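# Move the folded letter into the slot between red boards

## Task

Take the folded letter out of the rack slot it currently stands in and put it into the rack slot that sits between the two red boards, where it must stand upright and rest on that slot's floor. The letter must not be crushed, the rack must not be moved, and both the mug and the pen pot must still be upright at the end.

## Robot and tools

Robot: two arms, left_arm and right_arm, each ending in a five-finger hand. The left hand is the mirror image of the right. Base positions in the scene frame: left_arm at (-0.052, +0.321, 0) m, right_arm at (+0.019, -0.339, 0) m, each turned by only a hair about z. A camera stand is fixed to the floor behind the arms.

Frames. Scene frame: origin on the table surface halfway between the nominal bases, +z up, +x out over the table, left_arm on the +y side. Fixed cameras and the table use it. Every hand pose, velocity and target printed for an arm is in that arm's own base frame. Motion offsets are in the current Hand target's own axes.

Hand point: a spot 0.05 m in front of the palm and 0.15 m out from the wrist face. Its +z runs along the straight fingers, +y comes out of the palm, and +x goes across the palm away from the thumb on the right hand, toward the thumb on the left hand. Straight fingers reach 0.06-0.07 m past the point and sit 0.06 m behind it along -y. A wrist bracket on the little-finger side can strike objects. An open thumb-and-finger grasp fits things about 0.035-0.065 m thick, or a handle down to about 0.025 m.

Row layout (used by execute_actions and move): one flat list of 28 numbers covering both arms, each in [-1, 1]. Numbers 1-6: left_arm dx, dy, dz, rx, ry, rz. Numbers 7-14: left hand little, ring, middle, index, thumb_bend, thumb_turn, force_limit, speed. Numbers 15-28: the same fourteen for right_arm. The six pose numbers are an offset, not a pose: they count from that arm's Hand target as it was when the action or move began, along that target's axes. 1.0 stands for 0.6 m of travel or 180 degrees of turn, and rx, ry, rz form a single rotation vector. Inside one action, every row is measured from that same starting target, not from the row before. Six zeros ask the arm to return to its current Hand target. The six finger numbers are absolute targets: +1 means open or straight, -1 closed. For thumb_turn, -1 puts the thumb in front of the palm, opposite the fingers, and +1 puts it beside the palm. force_limit maps -1..+1 to roughly 0..10 N at the fingertip (0..15 N for the two thumb motors). speed rises from almost nothing at -1 to full at +0.48 and stays full above that. Hand numbers are always acted on: to keep a hand unchanged, resend the last eight numbers you actually sent it, or, if you have sent none yet, its hand_measured plus hand_force_limit and hand_speed. To close gently, use speed -0.94 or below. To grip harder, raise force_limit and send a target more closed than hand_measured.

Tools.
execute_actions(actions, cameras): actions is a list of actions, each a table of up to 15 rows of 28 numbers, one row per 1/30 s. If fewer rows are given, the last row is held to fill the table. With an empty list, images come back and the result shows which readings may be left out later.
move(target, speed, blend, blocking, cameras): target is one 28-number row or up to 15 rows. Every row is an offset from the Hand targets at the start of the move, not from the previous row. speed is in m/s, 0.002 to 4.3, default 0.25; turning is capped at twice that in rad/s. It may be one value, or one for each target. blend is in metres and rounds corners in a list; 0 stops at each target. A move lasts at most 10 s. blocking=false returns after about 0.5 s while the motion carries on. The arm does not avoid obstacles or the other arm.
wait(seconds 0 to 10): lets the scene run on while the last commands stay in force.
stop: brakes a running move.
zoom_image(camera, region): camera is one of cam_head_left, cam_head_right, cam_high, cam_left_wrist, cam_right_wrist. region is [x0, y0, x1, y1] in pixels of the newest image, at most 504 by 504. All images are 672x504.
show_instructions: shows the reference pages.
finished_scene(scene): ends the current scene and cannot be reversed.

Results: end_effector_position (m) and end_effector_quat_wxyz in the arm's base frame; Hand target, which is the pose the next offsets start from; joint positions, velocities and torques; hand_measured, hand_stopped_by (moving, target, force, stalled, fault) and hand_load_n (positive when something pushes a finger open), all in the motor order above; hand_force_limit, hand_speed and motor temperatures. A move also adds a move: line giving its ending (done, off_target, moving, held, fault) and any limits, where paced means a commanded pose was clipped and held means a check blocked steps. If a grip is lost, hand_load_n falls to near zero.

Behaviour to expect: the arms track commands loosely and often stop 1-3 cm short, usually low. Send the missing distance as a new offset. Orientation commands are limited to 40 degrees from the measured orientation at each step. Route paths around each arm's own base, since passing close to it can flip the shoulder posture. A move that is already running continues while replies are being written.

Avoid: striking the rack, the table or heavy objects; fast contact; pressing far past a contact; hands touching or gripping each other; dropping the letter or letting go of it while it moves; tipping the mug or pen pot; pushing anything out of the work area; squeezing the letter so hard it crumples. Motors heat up when holding loads, reaching far or pushing against something. A MOTOR HOT line appears at 85 °C, and at 100 °C the arm goes limp for 30 s or more.

Each tool is called after "Request:" as name(argument=value, ...), one argument or row to a line, values as JSON.

Reference images:

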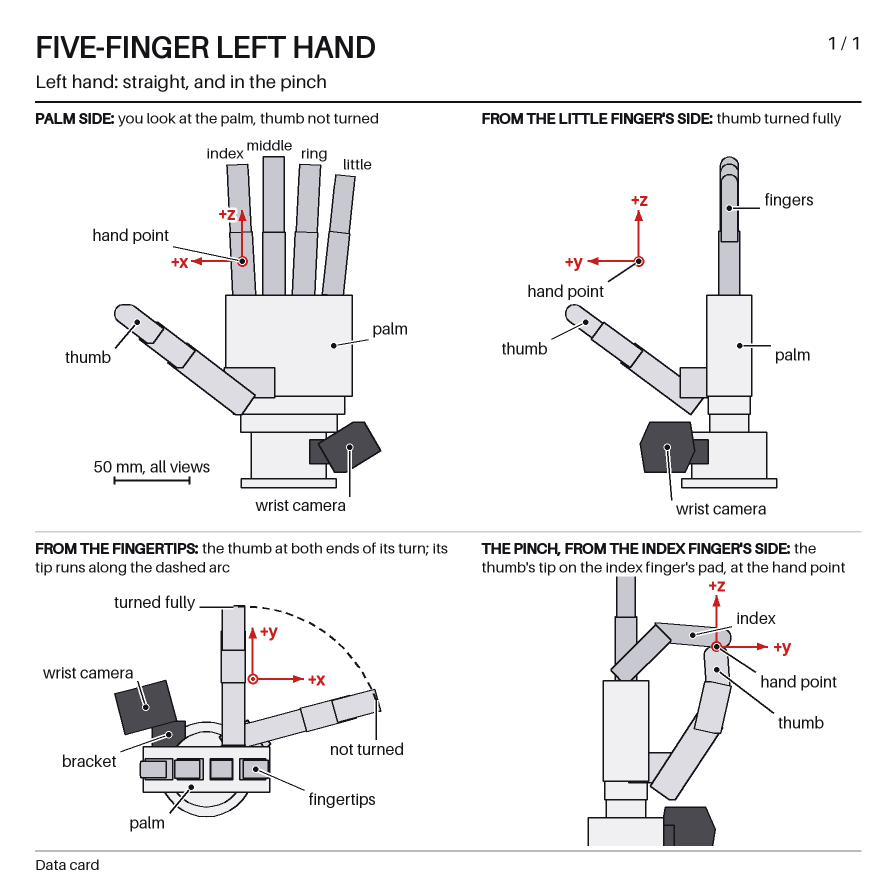

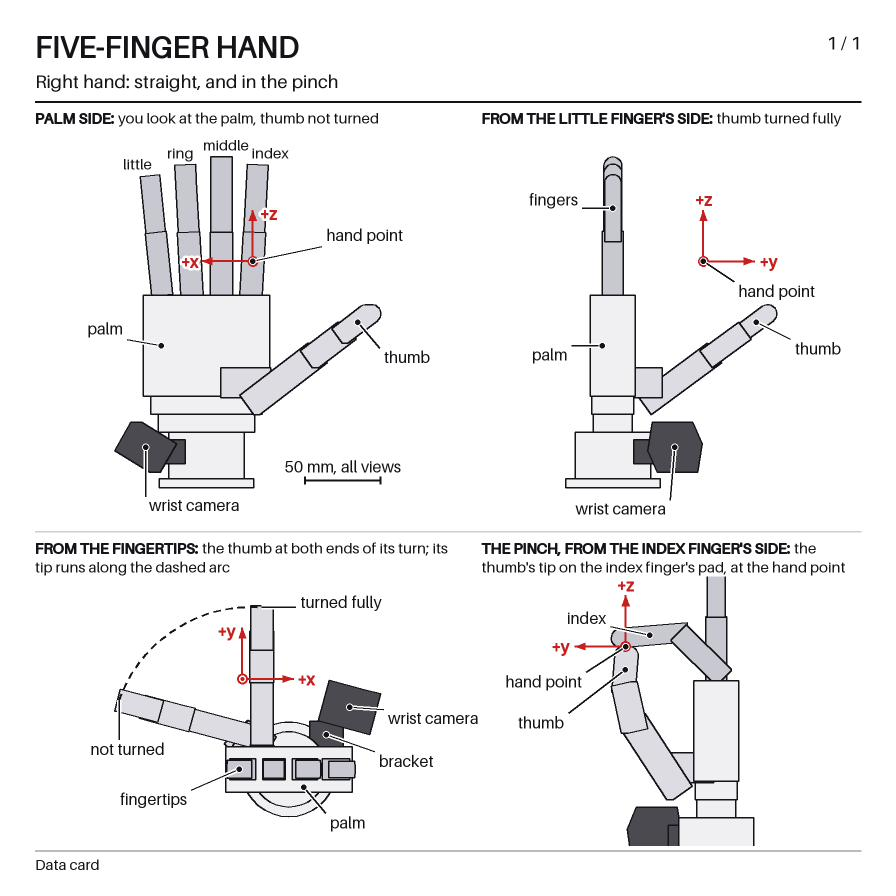

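## Session

Request:
execute_actions(
  actions=[],
)

Scene clock: 0.00 s.
left_arm: end_effector_position=(+0.1410, +0.0062, +0.1132) hand_measured=(+1.000, +1.000, +1.000, +1.000, +1.000, +1.000) hand_load_n=(+0.0, +0.0, +0.0, +0.0, +0.0, +0.0) hand_stopped_by=(target, target, target, target, target, target) hand_force_limit=0.00 hand_speed=-0.80 end_effector_quat_wxyz=(+0.202, -0.225, +0.912, +0.276) | right_arm: end_effector_position=(+0.0550, +0.3293, +0.1028) hand_measured=(+1.000, +1.000, +1.000, +1.000, +1.000, +1.000) hand_load_n=(+0.0, +0.0, +0.5, +0.0, +0.0, +0.0) hand_stopped_by=(target, target, target, target, target, target) hand_force_limit=0.00 hand_speed=-0.80 end_effector_quat_wxyz=(-0.191, +0.909, -0.259, +0.265)
Joint positions: left_arm=[-0.765 1.036 0.581 -1.413 -0.641 0.222] | right_arm=[1.613 1.196 0.823 -0.967 0.629 0.523]
Joint velocities: within noise
Joint torques (N m): no reading
Motor temperatures (°C): left_arm=[24 25 24 25 26 22] | right_arm=[31 27 21 24 25 24]
Heat: left arm: hottest wrist yaw 26 °C; right arm: hottest waist 31 °C.
Hand target: left_arm +0.1456, +0.0018, +0.1167; +0.206, -0.228, +0.913, +0.269 | right_arm +0.0547, +0.3398, +0.1133; -0.204, +0.906, -0.263, +0.260

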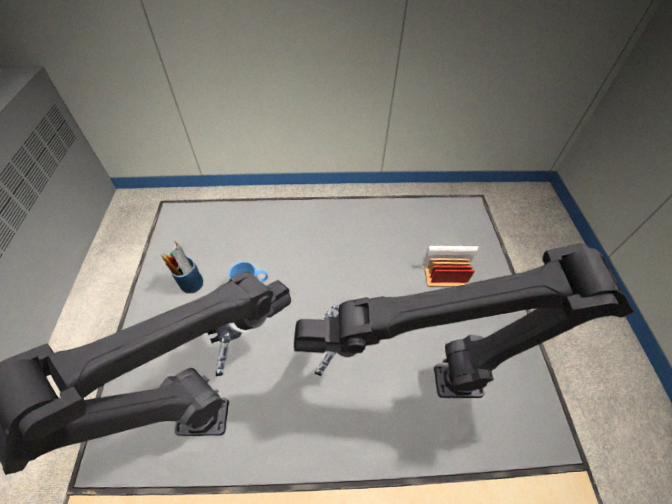

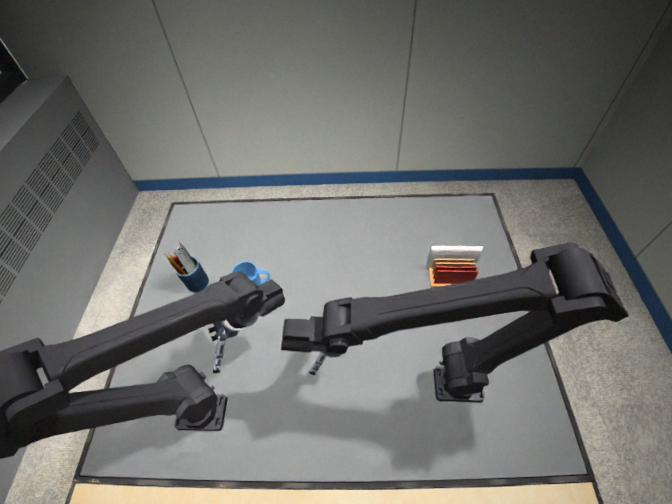

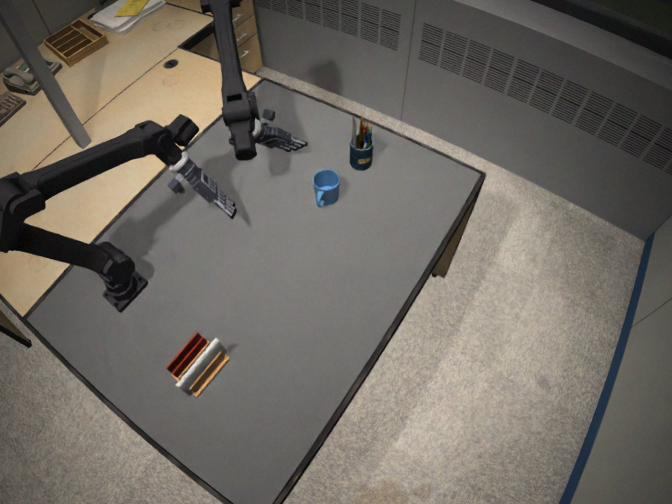

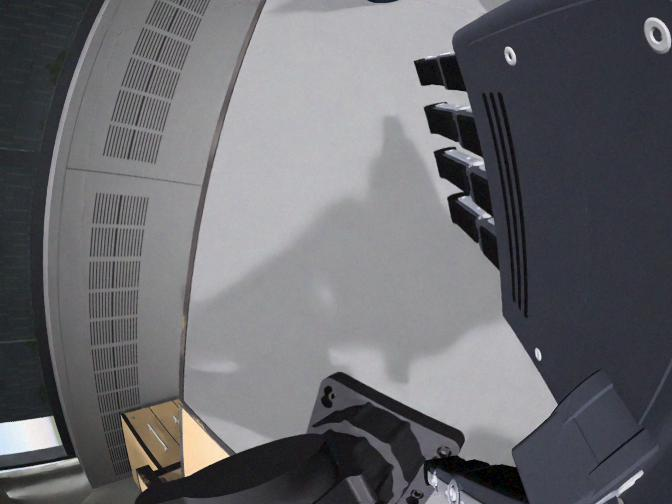

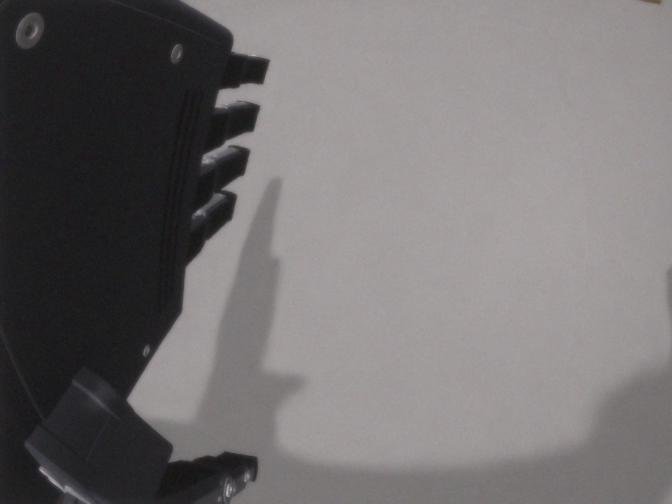

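Request:
zoom_image(
  camera="cam_high",
  region=[140, 310, 260, 410],
)

Request:
zoom_image(
  camera="cam_head_left",
  region=[390, 220, 510, 310],
)

Request:
zoom_image(
  camera="cam_head_right",
  region=[390, 220, 510, 310],
)

Scaled by 4.200 from the camera's 672x504 image, which has a finer 960x720 frame.

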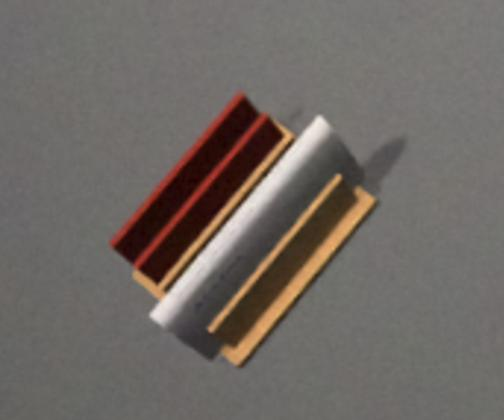

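Scaled by 4.200 from the camera's 672x504 image, which has a finer 960x720 frame.

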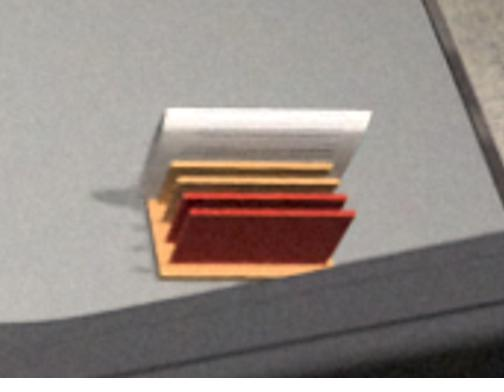

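Scaled by 4.200 from the camera's 672x504 image, which has a finer 960x720 frame.

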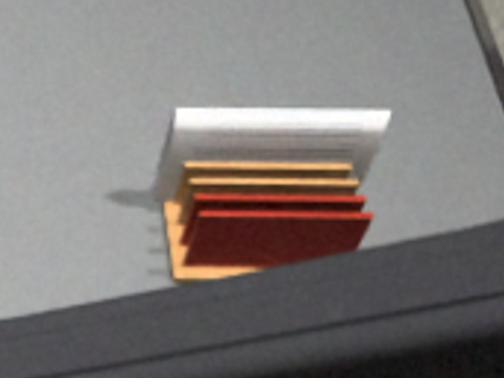

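Request:
move(
  target=[0,0,0,0,0,0,1,1,1,1,1,1,0,-0.8,0.699,0.188,-0.195,0.239,0.199,0.237,1,1,1,1,1,1,0,-0.8],
  speed=0.25,
  cameras=["all"],
)

Scene clock: 81.07 s.
left_arm: end_effector_position=(+0.1410, +0.0062, +0.1132) hand_measured=(+1.000, +1.000, +1.000, +1.000, +1.000, +1.000) hand_load_n=(+0.0, +0.0, +0.0, +0.0, +0.0, +0.0) hand_stopped_by=(target, target, target, target, target, target) hand_force_limit=0.00 hand_speed=-0.80 end_effector_quat_wxyz=(+0.202, -0.225, +0.912, +0.276) | right_arm: end_effector_position=(+0.2464, -0.0204, +0.3021) hand_measured=(+1.000, +1.000, +1.000, +1.000, +1.000, +1.000) hand_load_n=(+0.0, +0.0, +0.0, +0.0, +0.0, +0.0) hand_stopped_by=(target, target, target, target, target, target) hand_force_limit=0.00 hand_speed=-0.80 end_effector_quat_wxyz=(+0.495, -0.500, +0.501, -0.504)
Joint positions: left_arm=[-0.765 1.036 0.581 -1.413 -0.641 0.222] | right_arm=[-0.746 0.038 0.443 -0.408 -0.736 -0.01]
Joint torques (N m): left_arm=[-1.03 -2.32 9.28 -0.16 -0.43 0.03] | right_arm=[0.56 3.9 6.53 2.76 -0.08 0.08]
Motor temperatures (°C): left_arm=[24 25 30 24 25 22] | right_arm=[31 28 27 24 25 23]
Heat: left arm: hottest elbow 30 °C; right arm: hottest waist 31 °C.
Hand target: left_arm +0.1456, +0.0018, +0.1167; +0.206, -0.228, +0.913, +0.269 | right_arm +0.2493, -0.0199, +0.3004; +0.500, -0.500, +0.500, -0.500
Off the commanded pose: left_arm 0.007 m, 1 deg | right_arm 0.003 m, 1 deg.
move: done

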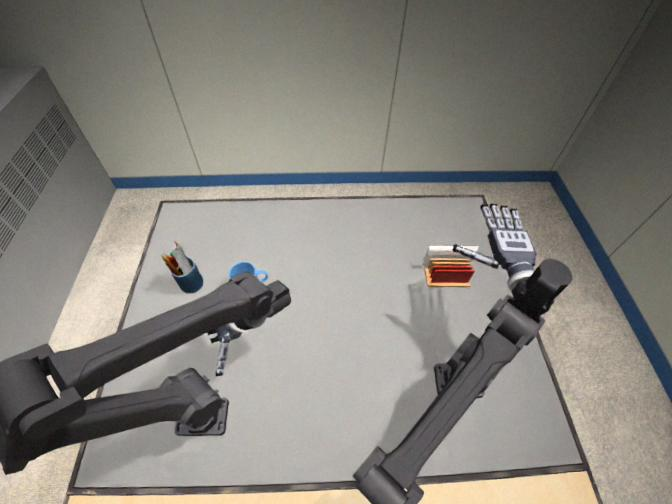

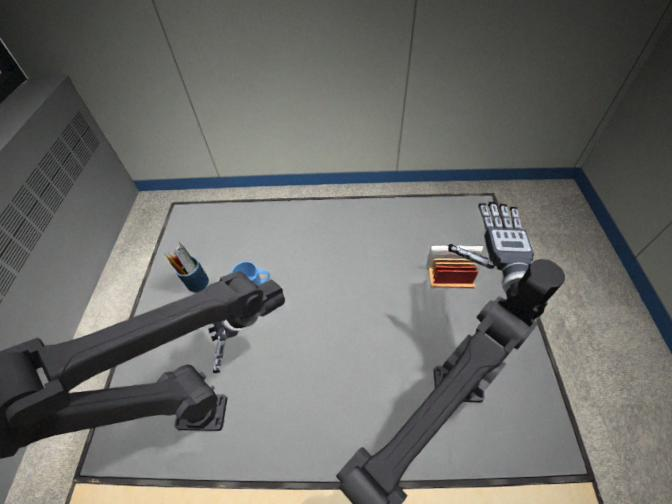

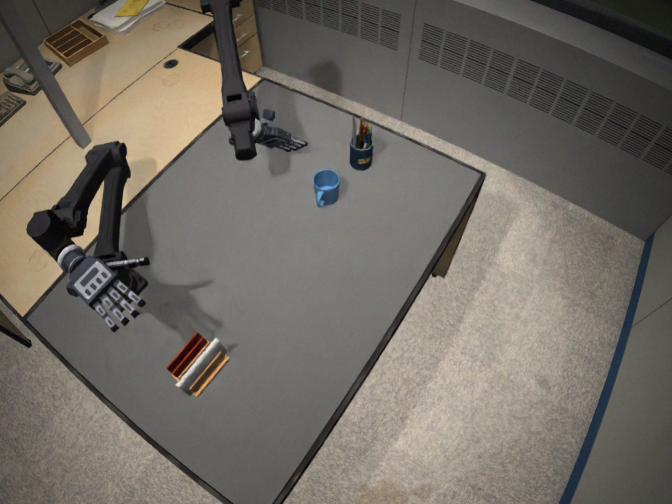

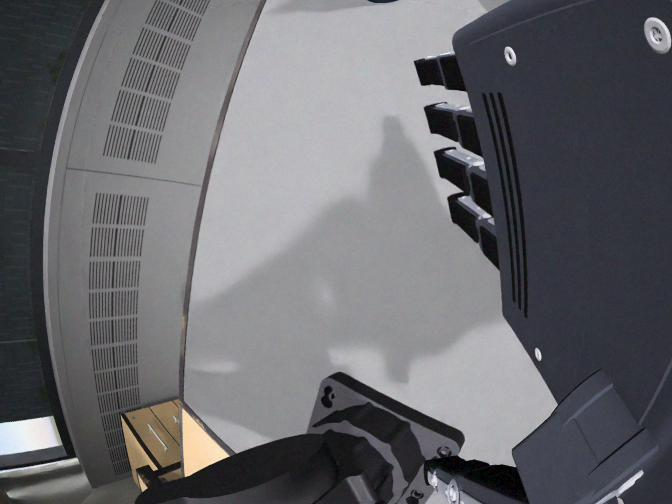

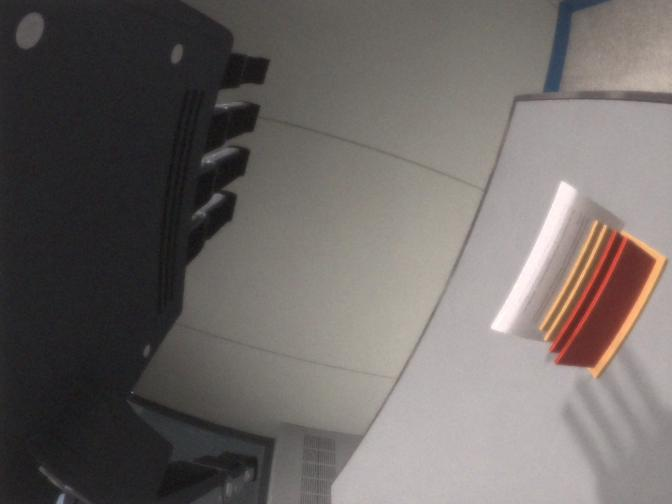

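Request:
move(
  target=[0,0,0,0,0,0,1,1,1,1,1,1,0,-0.8,-0.038,0.167,0.102,0,0,0,1,1,0.35,0.35,0.3,-1,-0.2,0.3],
  speed=0.15,
  cameras=["all"],
)

Scene clock: 149.87 s.
left_arm: end_effector_position=(+0.1410, +0.0062, +0.1132) hand_measured=(+1.000, +1.000, +1.000, +1.000, +1.000, +1.000) hand_load_n=(+0.0, +0.0, +0.0, +0.0, +0.0, +0.0) hand_stopped_by=(target, target, target, target, target, target) hand_force_limit=0.00 hand_speed=-0.80 end_effector_quat_wxyz=(+0.202, -0.225, +0.912, +0.276) | right_arm: end_effector_position=(+0.3086, +0.0010, +0.1982) hand_measured=(+1.000, +1.000, +0.350, +0.350, +0.300, -1.000) hand_load_n=(-0.5, +0.0, +0.5, +0.0, +0.0, +0.0) hand_stopped_by=(target, target, target, target, target, target) hand_force_limit=-0.20 hand_speed=0.30 end_effector_quat_wxyz=(+0.495, -0.503, +0.503, -0.499)
Joint positions: left_arm=[-0.765 1.036 0.581 -1.413 -0.641 0.222] | right_arm=[-0.24 0.187 0.171 0.004 -0.236 -0.007]
Joint torques (N m): left_arm=[-0.97 -2.26 9.22 -0.23 -0.4 0.03] | right_arm=[0.56 2.14 7.56 2.99 0.21 0.04]
Heat: left arm: hottest elbow 31 °C; right arm: hottest waist 31 °C.
Hand target: left_arm +0.1456, +0.0018, +0.1167; +0.206, -0.228, +0.913, +0.269 | right_arm +0.3105, +0.0027, +0.2001; +0.500, -0.500, +0.500, -0.500
Off the commanded pose: left_arm 0.007 m, 1 deg | right_arm 0.003 m, 1 deg.
move: done

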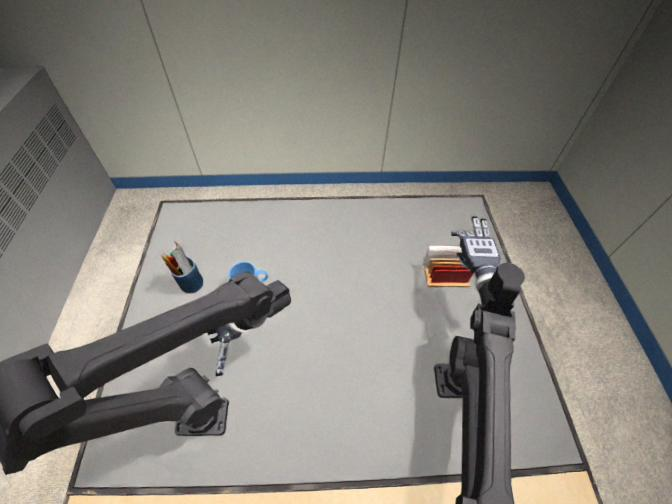

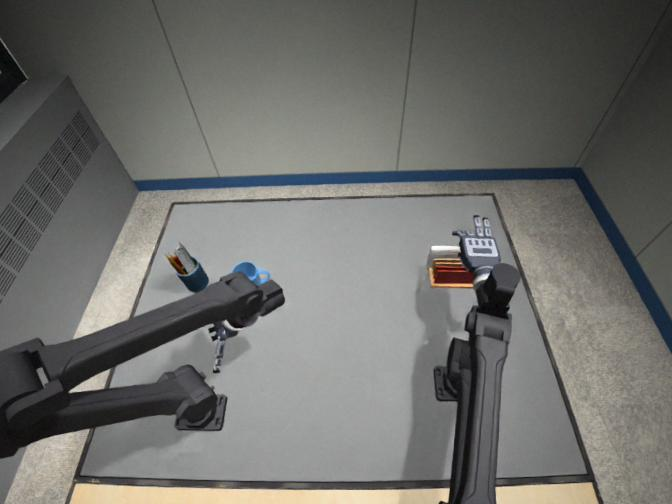

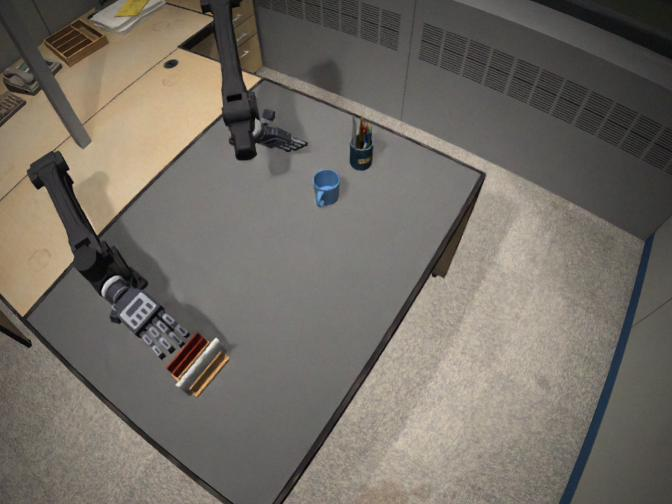

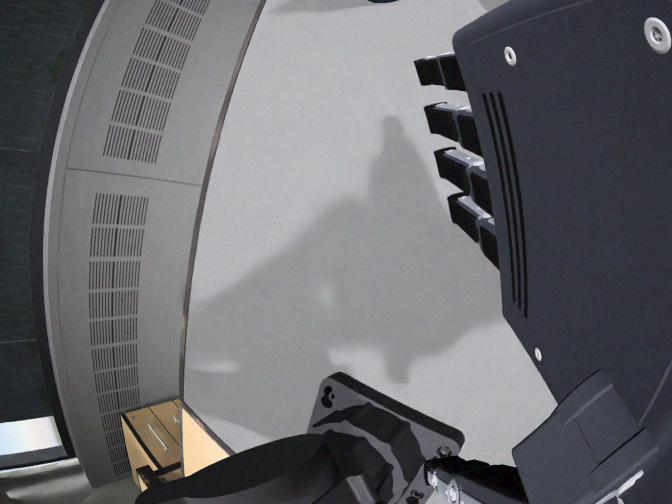

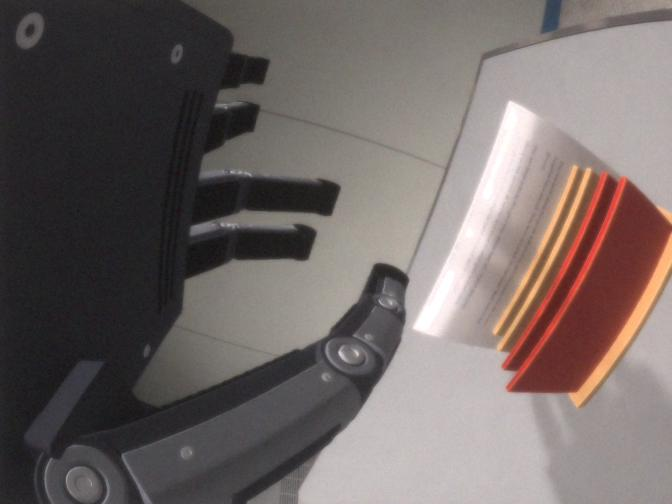

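Request:
zoom_image(
  camera="cam_head_left",
  region=[400, 190, 530, 300],
)

Request:
zoom_image(
  camera="cam_high",
  region=[80, 260, 260, 410],
)

Request:
zoom_image(
  camera="cam_right_wrist",
  region=[300, 60, 672, 440],
)

Scaled by 3.877 from the camera's 672x504 image, which has a finer 960x720 frame.

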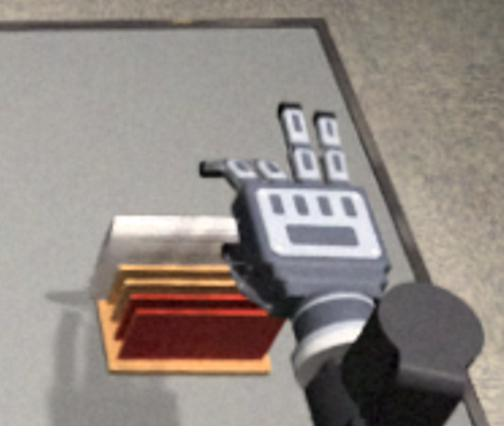

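Scaled by 2.800 from the camera's 672x504 image, which has a finer 960x720 frame.

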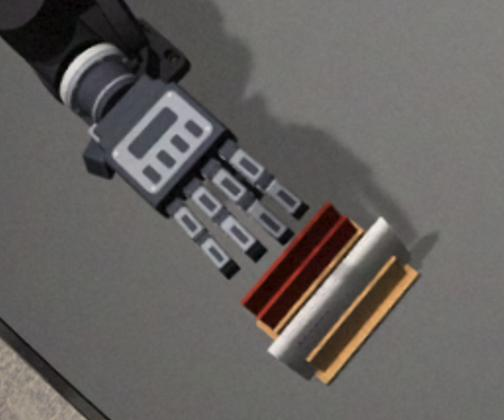

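Scaled by 1.326 from the camera's 672x504 image, which has a finer 960x720 frame.

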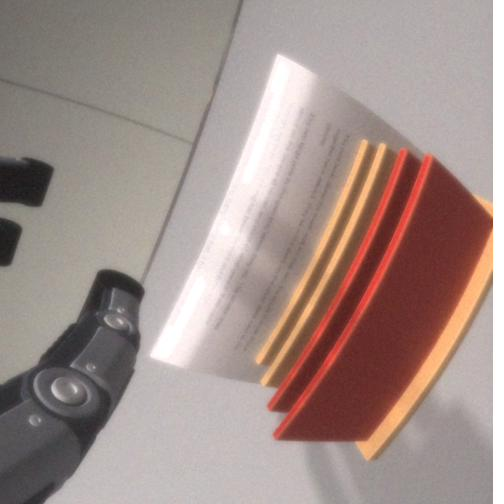

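Request:
move(
  target=[0,0,0,0,0,0,1,1,1,1,1,1,0,-0.8,0,0.055,0.044,0,0,0,1,1,0.35,0.35,0.3,-1,-0.2,0.3],
  speed=0.1,
  cameras=["cam_head_left","cam_high","cam_right_wrist"],
)

Request:
zoom_image(
  camera="cam_high",
  region=[100, 280, 260, 410],
)

Request:
zoom_image(
  camera="cam_head_left",
  region=[400, 190, 530, 300],
)

Scene clock: 197.80 s.
left_arm: end_effector_position=(+0.1410, +0.0062, +0.1132) hand_measured=(+1.000, +1.000, +1.000, +1.000, +1.000, +1.000) hand_load_n=(+0.0, +0.0, +0.0, +0.0, -0.5, +0.0) hand_stopped_by=(target, target, target, target, target, target) hand_force_limit=0.00 hand_speed=-0.80 end_effector_quat_wxyz=(+0.202, -0.225, +0.912, +0.276) | right_arm: end_effector_position=(+0.3366, -0.0002, +0.1664) hand_measured=(+1.000, +1.000, +0.350, +0.350, +0.300, -1.000) hand_load_n=(+0.0, -0.5, +0.0, +0.0, +0.0, +0.0) hand_stopped_by=(target, target, target, target, target, target) hand_force_limit=-0.20 hand_speed=0.30 end_effector_quat_wxyz=(+0.494, -0.503, +0.504, -0.500)
Joint positions: left_arm=[-0.765 1.036 0.581 -1.413 -0.641 0.222] | right_arm=[-0.2 0.458 0.114 0.331 -0.193 -0.007]
Joint torques (N m): left_arm=[-0.97 -2.49 9.18 -0.1 -0.4 0.05] | right_arm=[0.62 0.5 6.89 2.99 0.17 0.04]
Heat: left arm: hottest elbow 31 °C; right arm: hottest waist 31 °C.
Hand target: left_arm +0.1456, +0.0018, +0.1167; +0.206, -0.228, +0.913, +0.269 | right_arm +0.3369, +0.0027, +0.1672; +0.500, -0.500, +0.500, -0.500
Off the commanded pose: left_arm 0.007 m, 1 deg | right_arm 0.003 m, 1 deg.
move: done
Images, in order (width x height): cam_head_left 672x504, cam_high 672x504, cam_right_wrist 672x504.

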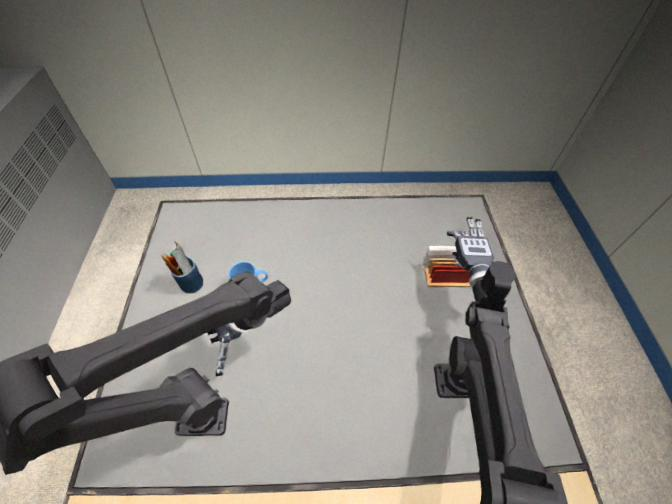

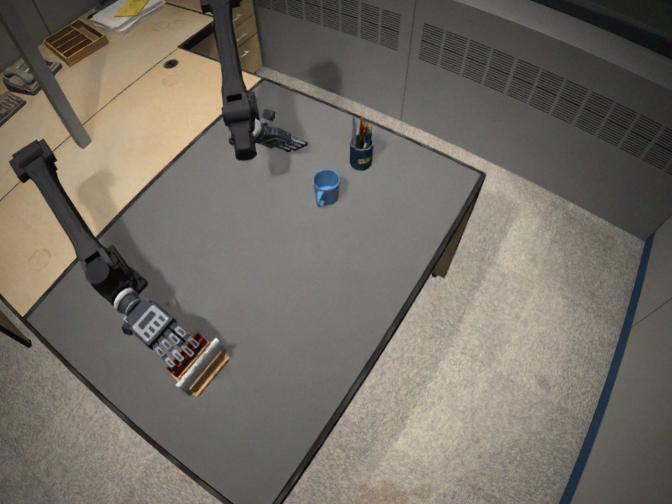

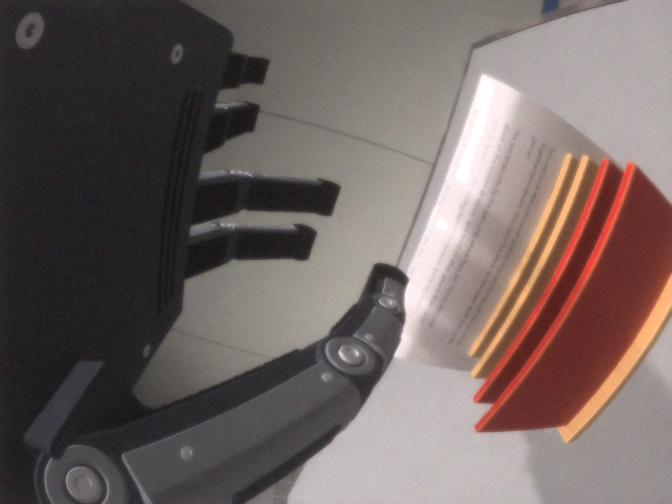

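Scaled by 3.150 from the camera's 672x504 image, which has a finer 960x720 frame.

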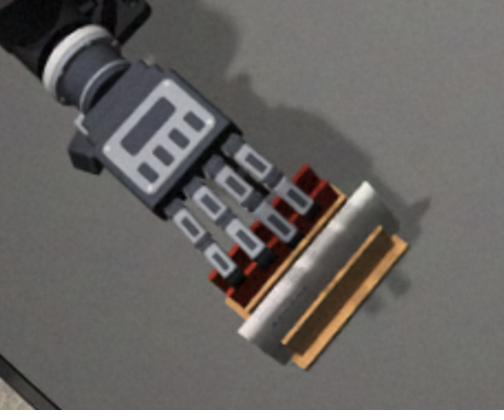

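Scaled by 3.877 from the camera's 672x504 image, which has a finer 960x720 frame.

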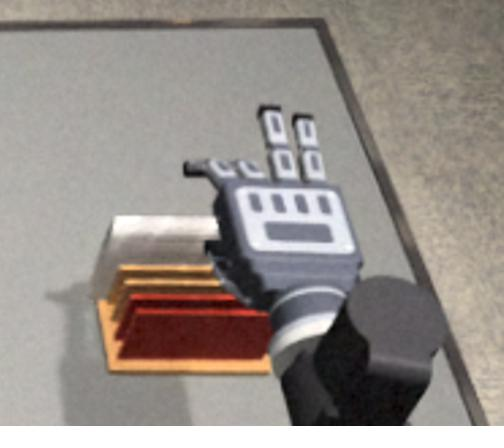

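Request:
zoom_image(
  camera="cam_head_left",
  region=[418, 240, 478, 290],
)

Request:
zoom_image(
  camera="cam_high",
  region=[160, 325, 235, 400],
)

Scaled by 8.400 from the camera's 672x504 image, which has a finer 960x720 frame.

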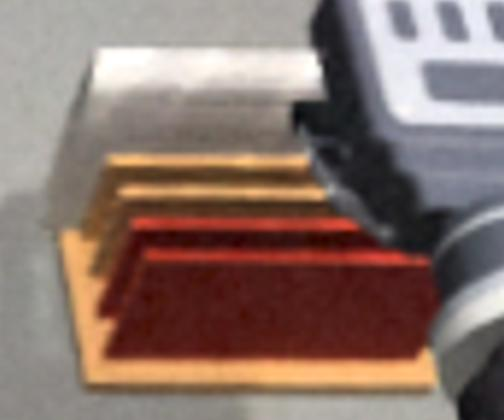

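Scaled by 6.720 from the camera's 672x504 image, which has a finer 960x720 frame.

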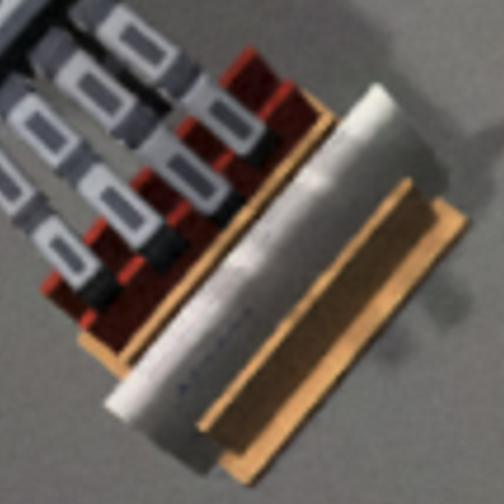

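Request:
move(
  target=[
    [0,0,0,0,0,0,1,1,1,1,1,1,0,-0.8,0.023,0,0.037,0,0,0,1,1,0.35,0.35,0.3,-1,-0.2,0.3],
    [0,0,0,0,0,0,1,1,1,1,1,1,0,-0.8,0.023,0.045,0.037,0,0,0,1,1,0.35,0.35,0.3,-1,-0.2,0.3],
  ],
  speed=0.08,
  cameras=["cam_head_left","cam_high","cam_right_wrist"],
)

Request:
zoom_image(
  camera="cam_high",
  region=[130, 305, 240, 405],
)

Request:
zoom_image(
  camera="cam_head_left",
  region=[410, 200, 510, 290],
)

Scene clock: 258.07 s.
left_arm: end_effector_position=(+0.1410, +0.0062, +0.1132) hand_measured=(+1.000, +1.000, +1.000, +1.000, +1.000, +1.000) hand_load_n=(+0.0, +0.0, +0.0, +0.0, +0.0, +0.0) hand_stopped_by=(target, target, target, target, target, target) hand_force_limit=0.00 hand_speed=-0.80 end_effector_quat_wxyz=(+0.202, -0.225, +0.912, +0.276) | right_arm: end_effector_position=(+0.3593, -0.0094, +0.1386) hand_measured=(+1.000, +1.000, +0.350, +0.350, +0.300, -1.000) hand_load_n=(+0.0, -0.5, +0.0, +0.0, +0.0, +0.0) hand_stopped_by=(target, target, target, target, target, target) hand_force_limit=-0.20 hand_speed=0.30 end_effector_quat_wxyz=(+0.497, -0.505, +0.501, -0.497)
Joint positions: left_arm=[-0.765 1.036 0.581 -1.413 -0.641 0.222] | right_arm=[-0.238 0.791 0.094 0.684 -0.243 -0.007]
Joint torques (N m): left_arm=[-1.08 -1.9 9.13 -0.08 -0.39 0.02] | right_arm=[-0.5 -1.14 5.79 2.96 -0.02 0.04]
Heat: left arm: hottest elbow 32 °C; right arm: hottest waist 30 °C.
Hand target: left_arm +0.1456, +0.0018, +0.1167; +0.206, -0.228, +0.913, +0.269 | right_arm +0.3590, -0.0111, +0.1401; +0.500, -0.500, +0.500, -0.500
Off the commanded pose: left_arm 0.007 m, 1 deg | right_arm 0.002 m, 1 deg.
move: done
Images, in order (width x height): cam_head_left 672x504, cam_high 672x504, cam_right_wrist 672x504.

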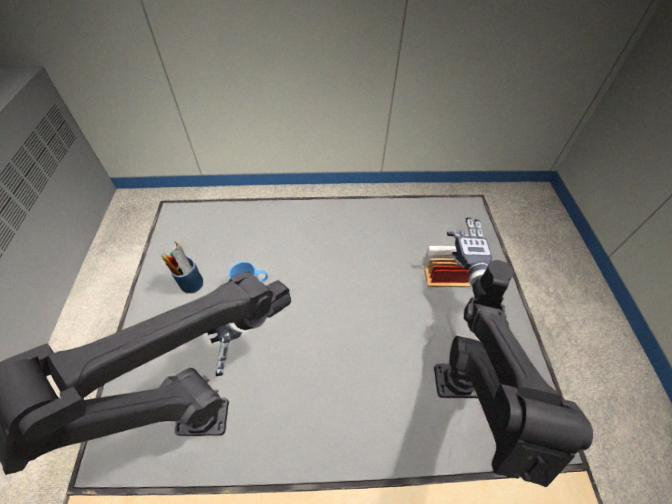

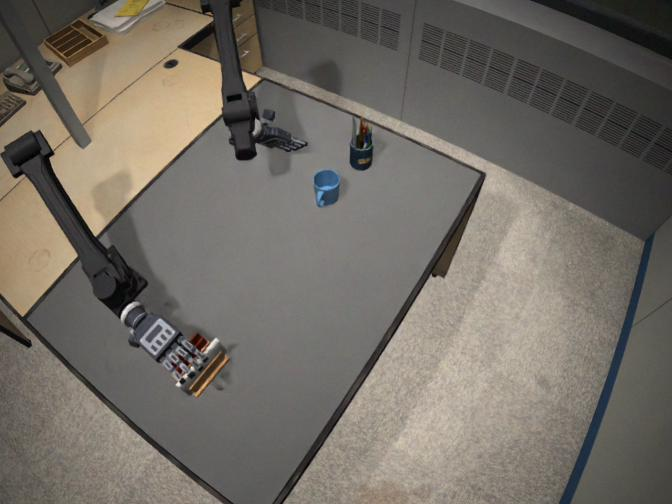

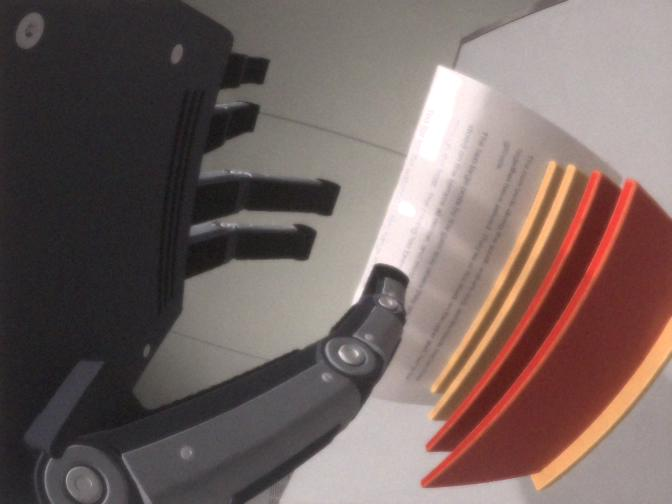

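Scaled by 4.582 from the camera's 672x504 image, which has a finer 960x720 frame.

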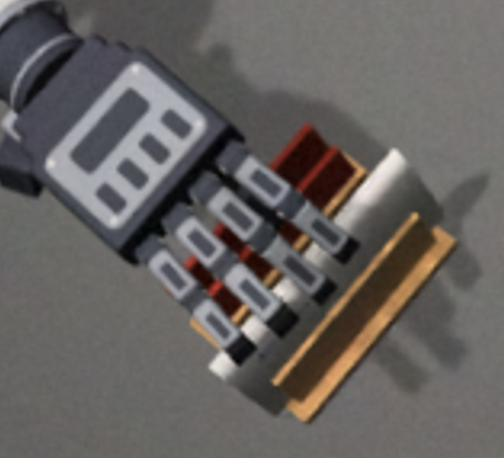

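Scaled by 5.040 from the camera's 672x504 image, which has a finer 960x720 frame.

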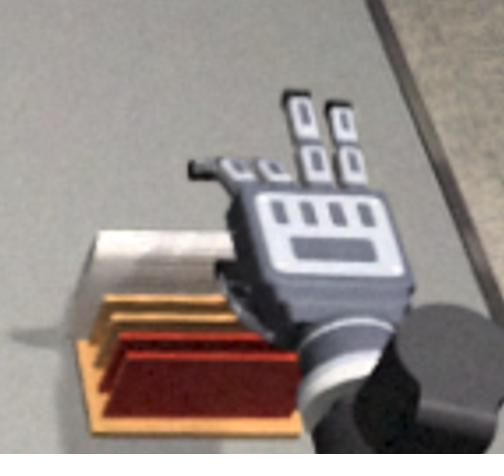

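Request:
move(
  target=[0,0,0,0,0,0,1,1,1,1,1,1,0,-0.8,0,0.027,0.02,0,0,0,1,1,0.35,0.35,0.3,-1,-0.2,0.3],
  speed=0.06,
  cameras=["cam_head_left","cam_high","cam_right_wrist"],
)

Request:
zoom_image(
  camera="cam_high",
  region=[130, 305, 240, 405],
)

Scene clock: 280.13 s.
left_arm: end_effector_position=(+0.1410, +0.0062, +0.1132) hand_measured=(+1.000, +1.000, +1.000, +1.000, +1.000, +1.000) hand_load_n=(+0.0, +0.0, +0.0, +0.0, +0.0, +0.0) hand_stopped_by=(target, target, target, target, target, target) hand_force_limit=0.00 hand_speed=-0.80 end_effector_quat_wxyz=(+0.202, -0.225, +0.912, +0.276) | right_arm: end_effector_position=(+0.3720, -0.0144, +0.1231) hand_measured=(+1.000, +1.000, +0.350, +0.350, +0.300, -1.000) hand_load_n=(+0.0, +0.0, +0.0, +0.0, +0.0, +0.0) hand_stopped_by=(target, target, target, target, target, target) hand_force_limit=-0.20 hand_speed=0.30 end_effector_quat_wxyz=(+0.495, -0.502, +0.503, -0.500)
Joint positions: left_arm=[-0.765 1.036 0.581 -1.413 -0.641 0.222] | right_arm=[-0.238 0.987 0.094 0.881 -0.232 -0.007]
Joint torques (N m): left_arm=[-1.2 -2.2 9.26 -0.09 -0.4 0.04] | right_arm=[0.67 -2.32 4.74 3 0.18 0.04]
Heat: left arm: hottest elbow 32 °C; right arm: hottest waist 30 °C.
Hand target: left_arm +0.1456, +0.0018, +0.1167; +0.206, -0.228, +0.913, +0.269 | right_arm +0.3710, -0.0111, +0.1238; +0.500, -0.500, +0.500, -0.500
Off the commanded pose: left_arm 0.007 m, 1 deg | right_arm 0.004 m, 1 deg.
move: done
Images, in order (width x height): cam_head_left 672x504, cam_high 672x504, cam_right_wrist 672x504.

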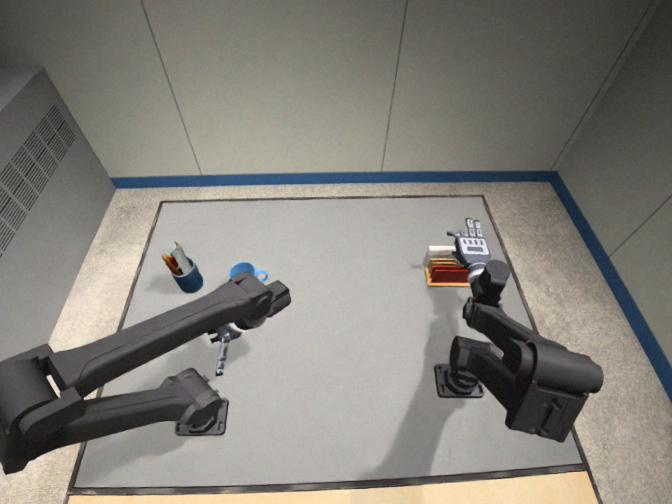

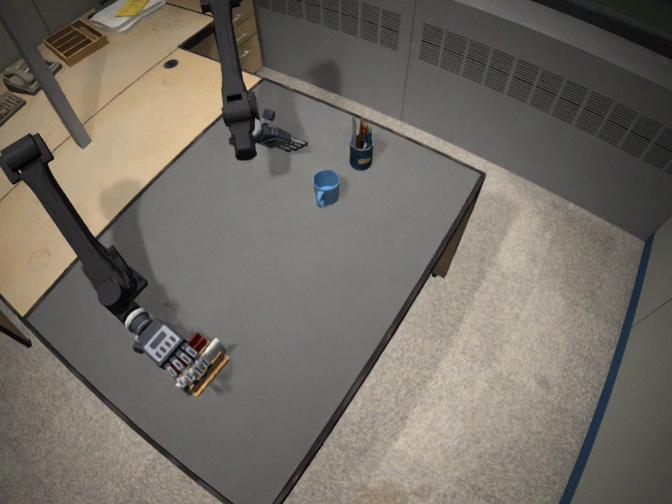

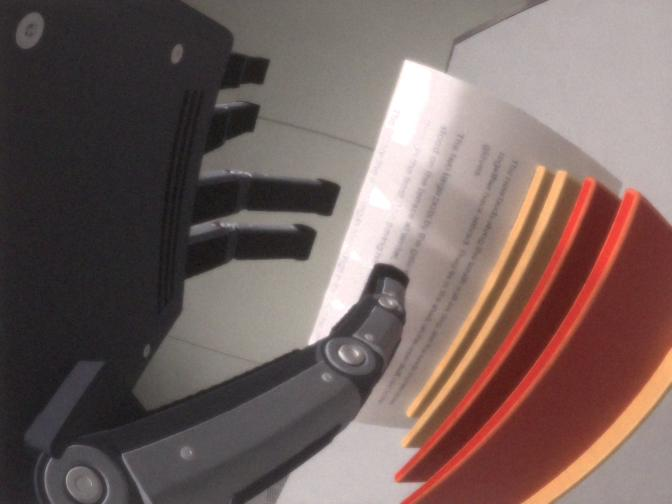

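Scaled by 4.582 from the camera's 672x504 image, which has a finer 960x720 frame.

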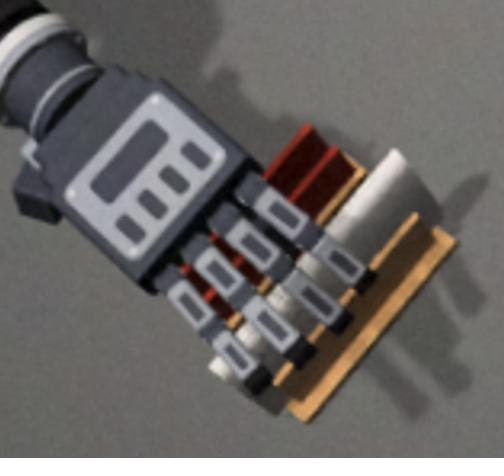

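Request:
move(
  target=[
    [0,0,0,0,0,0,1,1,1,1,1,1,0,-0.8,0,0.022,0,0,0,0,1,1,0.35,0.35,0.3,-1,-0.2,0.3],
    [0,0,0,0,0,0,1,1,1,1,1,1,0,-0.8,0,0.022,0,0,0,0,1,1,0.12,0.12,0.12,-1,-0.7,-0.6],
  ],
  speed=0.06,
  cameras=["cam_head_left","cam_high","cam_right_wrist"],
)

Request:
zoom_image(
  camera="cam_high",
  region=[130, 305, 240, 405],
)

Scene clock: 294.37 s.
left_arm: end_effector_position=(+0.1410, +0.0062, +0.1132) hand_measured=(+1.000, +1.000, +1.000, +1.000, +1.000, +1.000) hand_load_n=(+0.0, +0.0, +0.0, +0.0, +0.0, +0.0) hand_stopped_by=(target, target, target, target, target, target) hand_force_limit=0.00 hand_speed=-0.80 end_effector_quat_wxyz=(+0.202, -0.225, +0.912, +0.276) | right_arm: end_effector_position=(+0.3724, -0.0146, +0.1109) hand_measured=(+1.000, +1.000, +0.120, +0.120, +0.120, -1.000) hand_load_n=(+0.0, +0.0, +0.0, +0.0, +0.0, +0.0) hand_stopped_by=(target, target, target, target, target, target) hand_force_limit=-0.70 hand_speed=-0.60 end_effector_quat_wxyz=(+0.495, -0.502, +0.502, -0.501)
Joint positions: left_arm=[-0.765 1.036 0.581 -1.413 -0.641 0.222] | right_arm=[-0.238 1.095 0.078 1.01 -0.232 -0.007]
Joint torques (N m): left_arm=[-1.26 -2.02 9.14 -0.13 -0.41 0.05] | right_arm=[0.67 -2.61 4.07 2.95 0.19 0.04]
Heat: left arm: hottest elbow 32 °C; right arm: hottest waist 30 °C.
Hand target: left_arm +0.1456, +0.0018, +0.1167; +0.206, -0.228, +0.913, +0.269 | right_arm +0.3711, -0.0111, +0.1108; +0.500, -0.500, +0.500, -0.500
Off the commanded pose: left_arm 0.007 m, 1 deg | right_arm 0.004 m, 1 deg.
move: done
Images, in order (width x height): cam_head_left 672x504, cam_high 672x504, cam_right_wrist 672x504.

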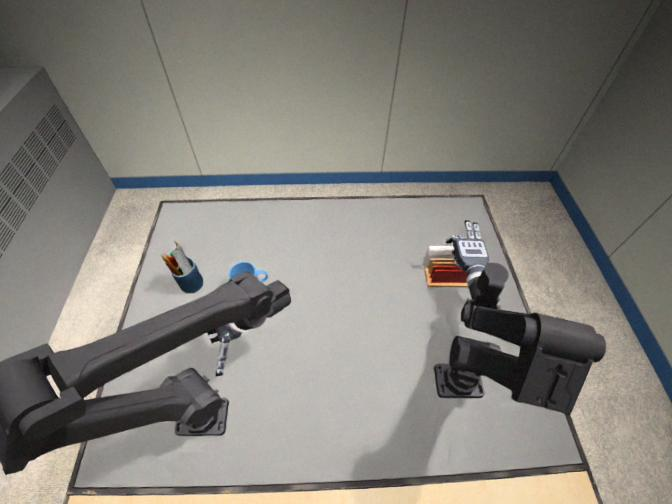

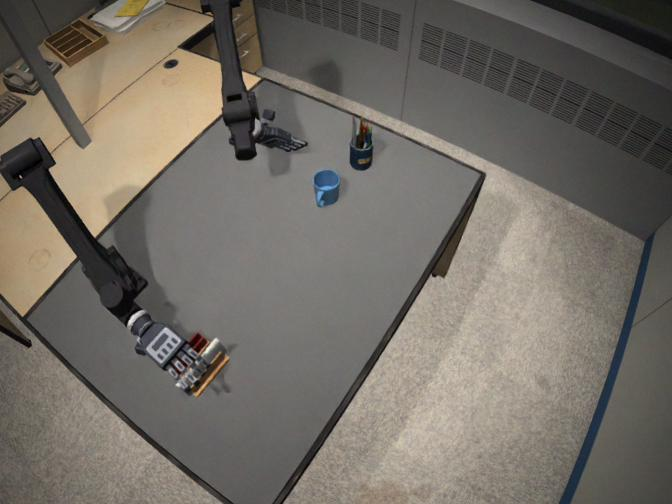

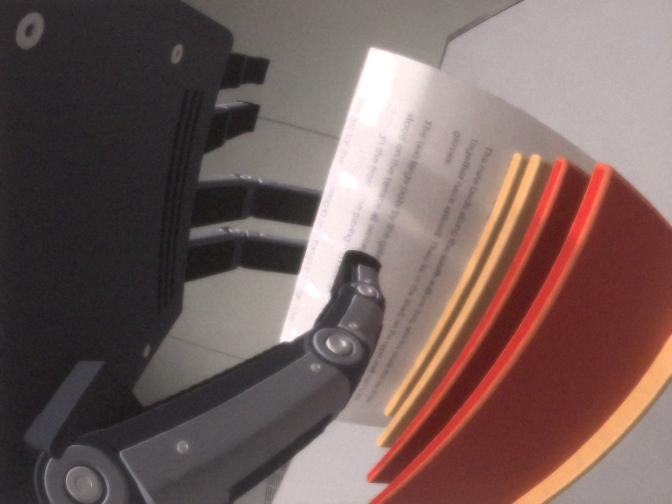

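Scaled by 4.582 from the camera's 672x504 image, which has a finer 960x720 frame.

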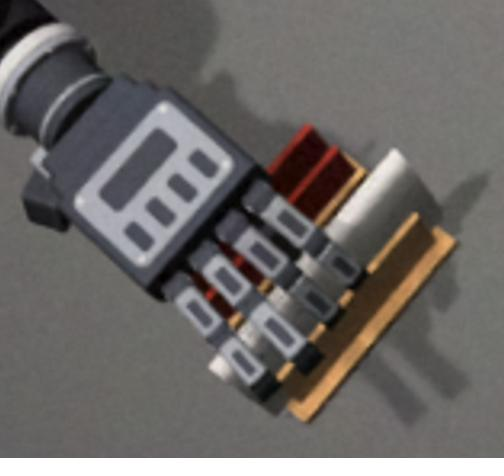

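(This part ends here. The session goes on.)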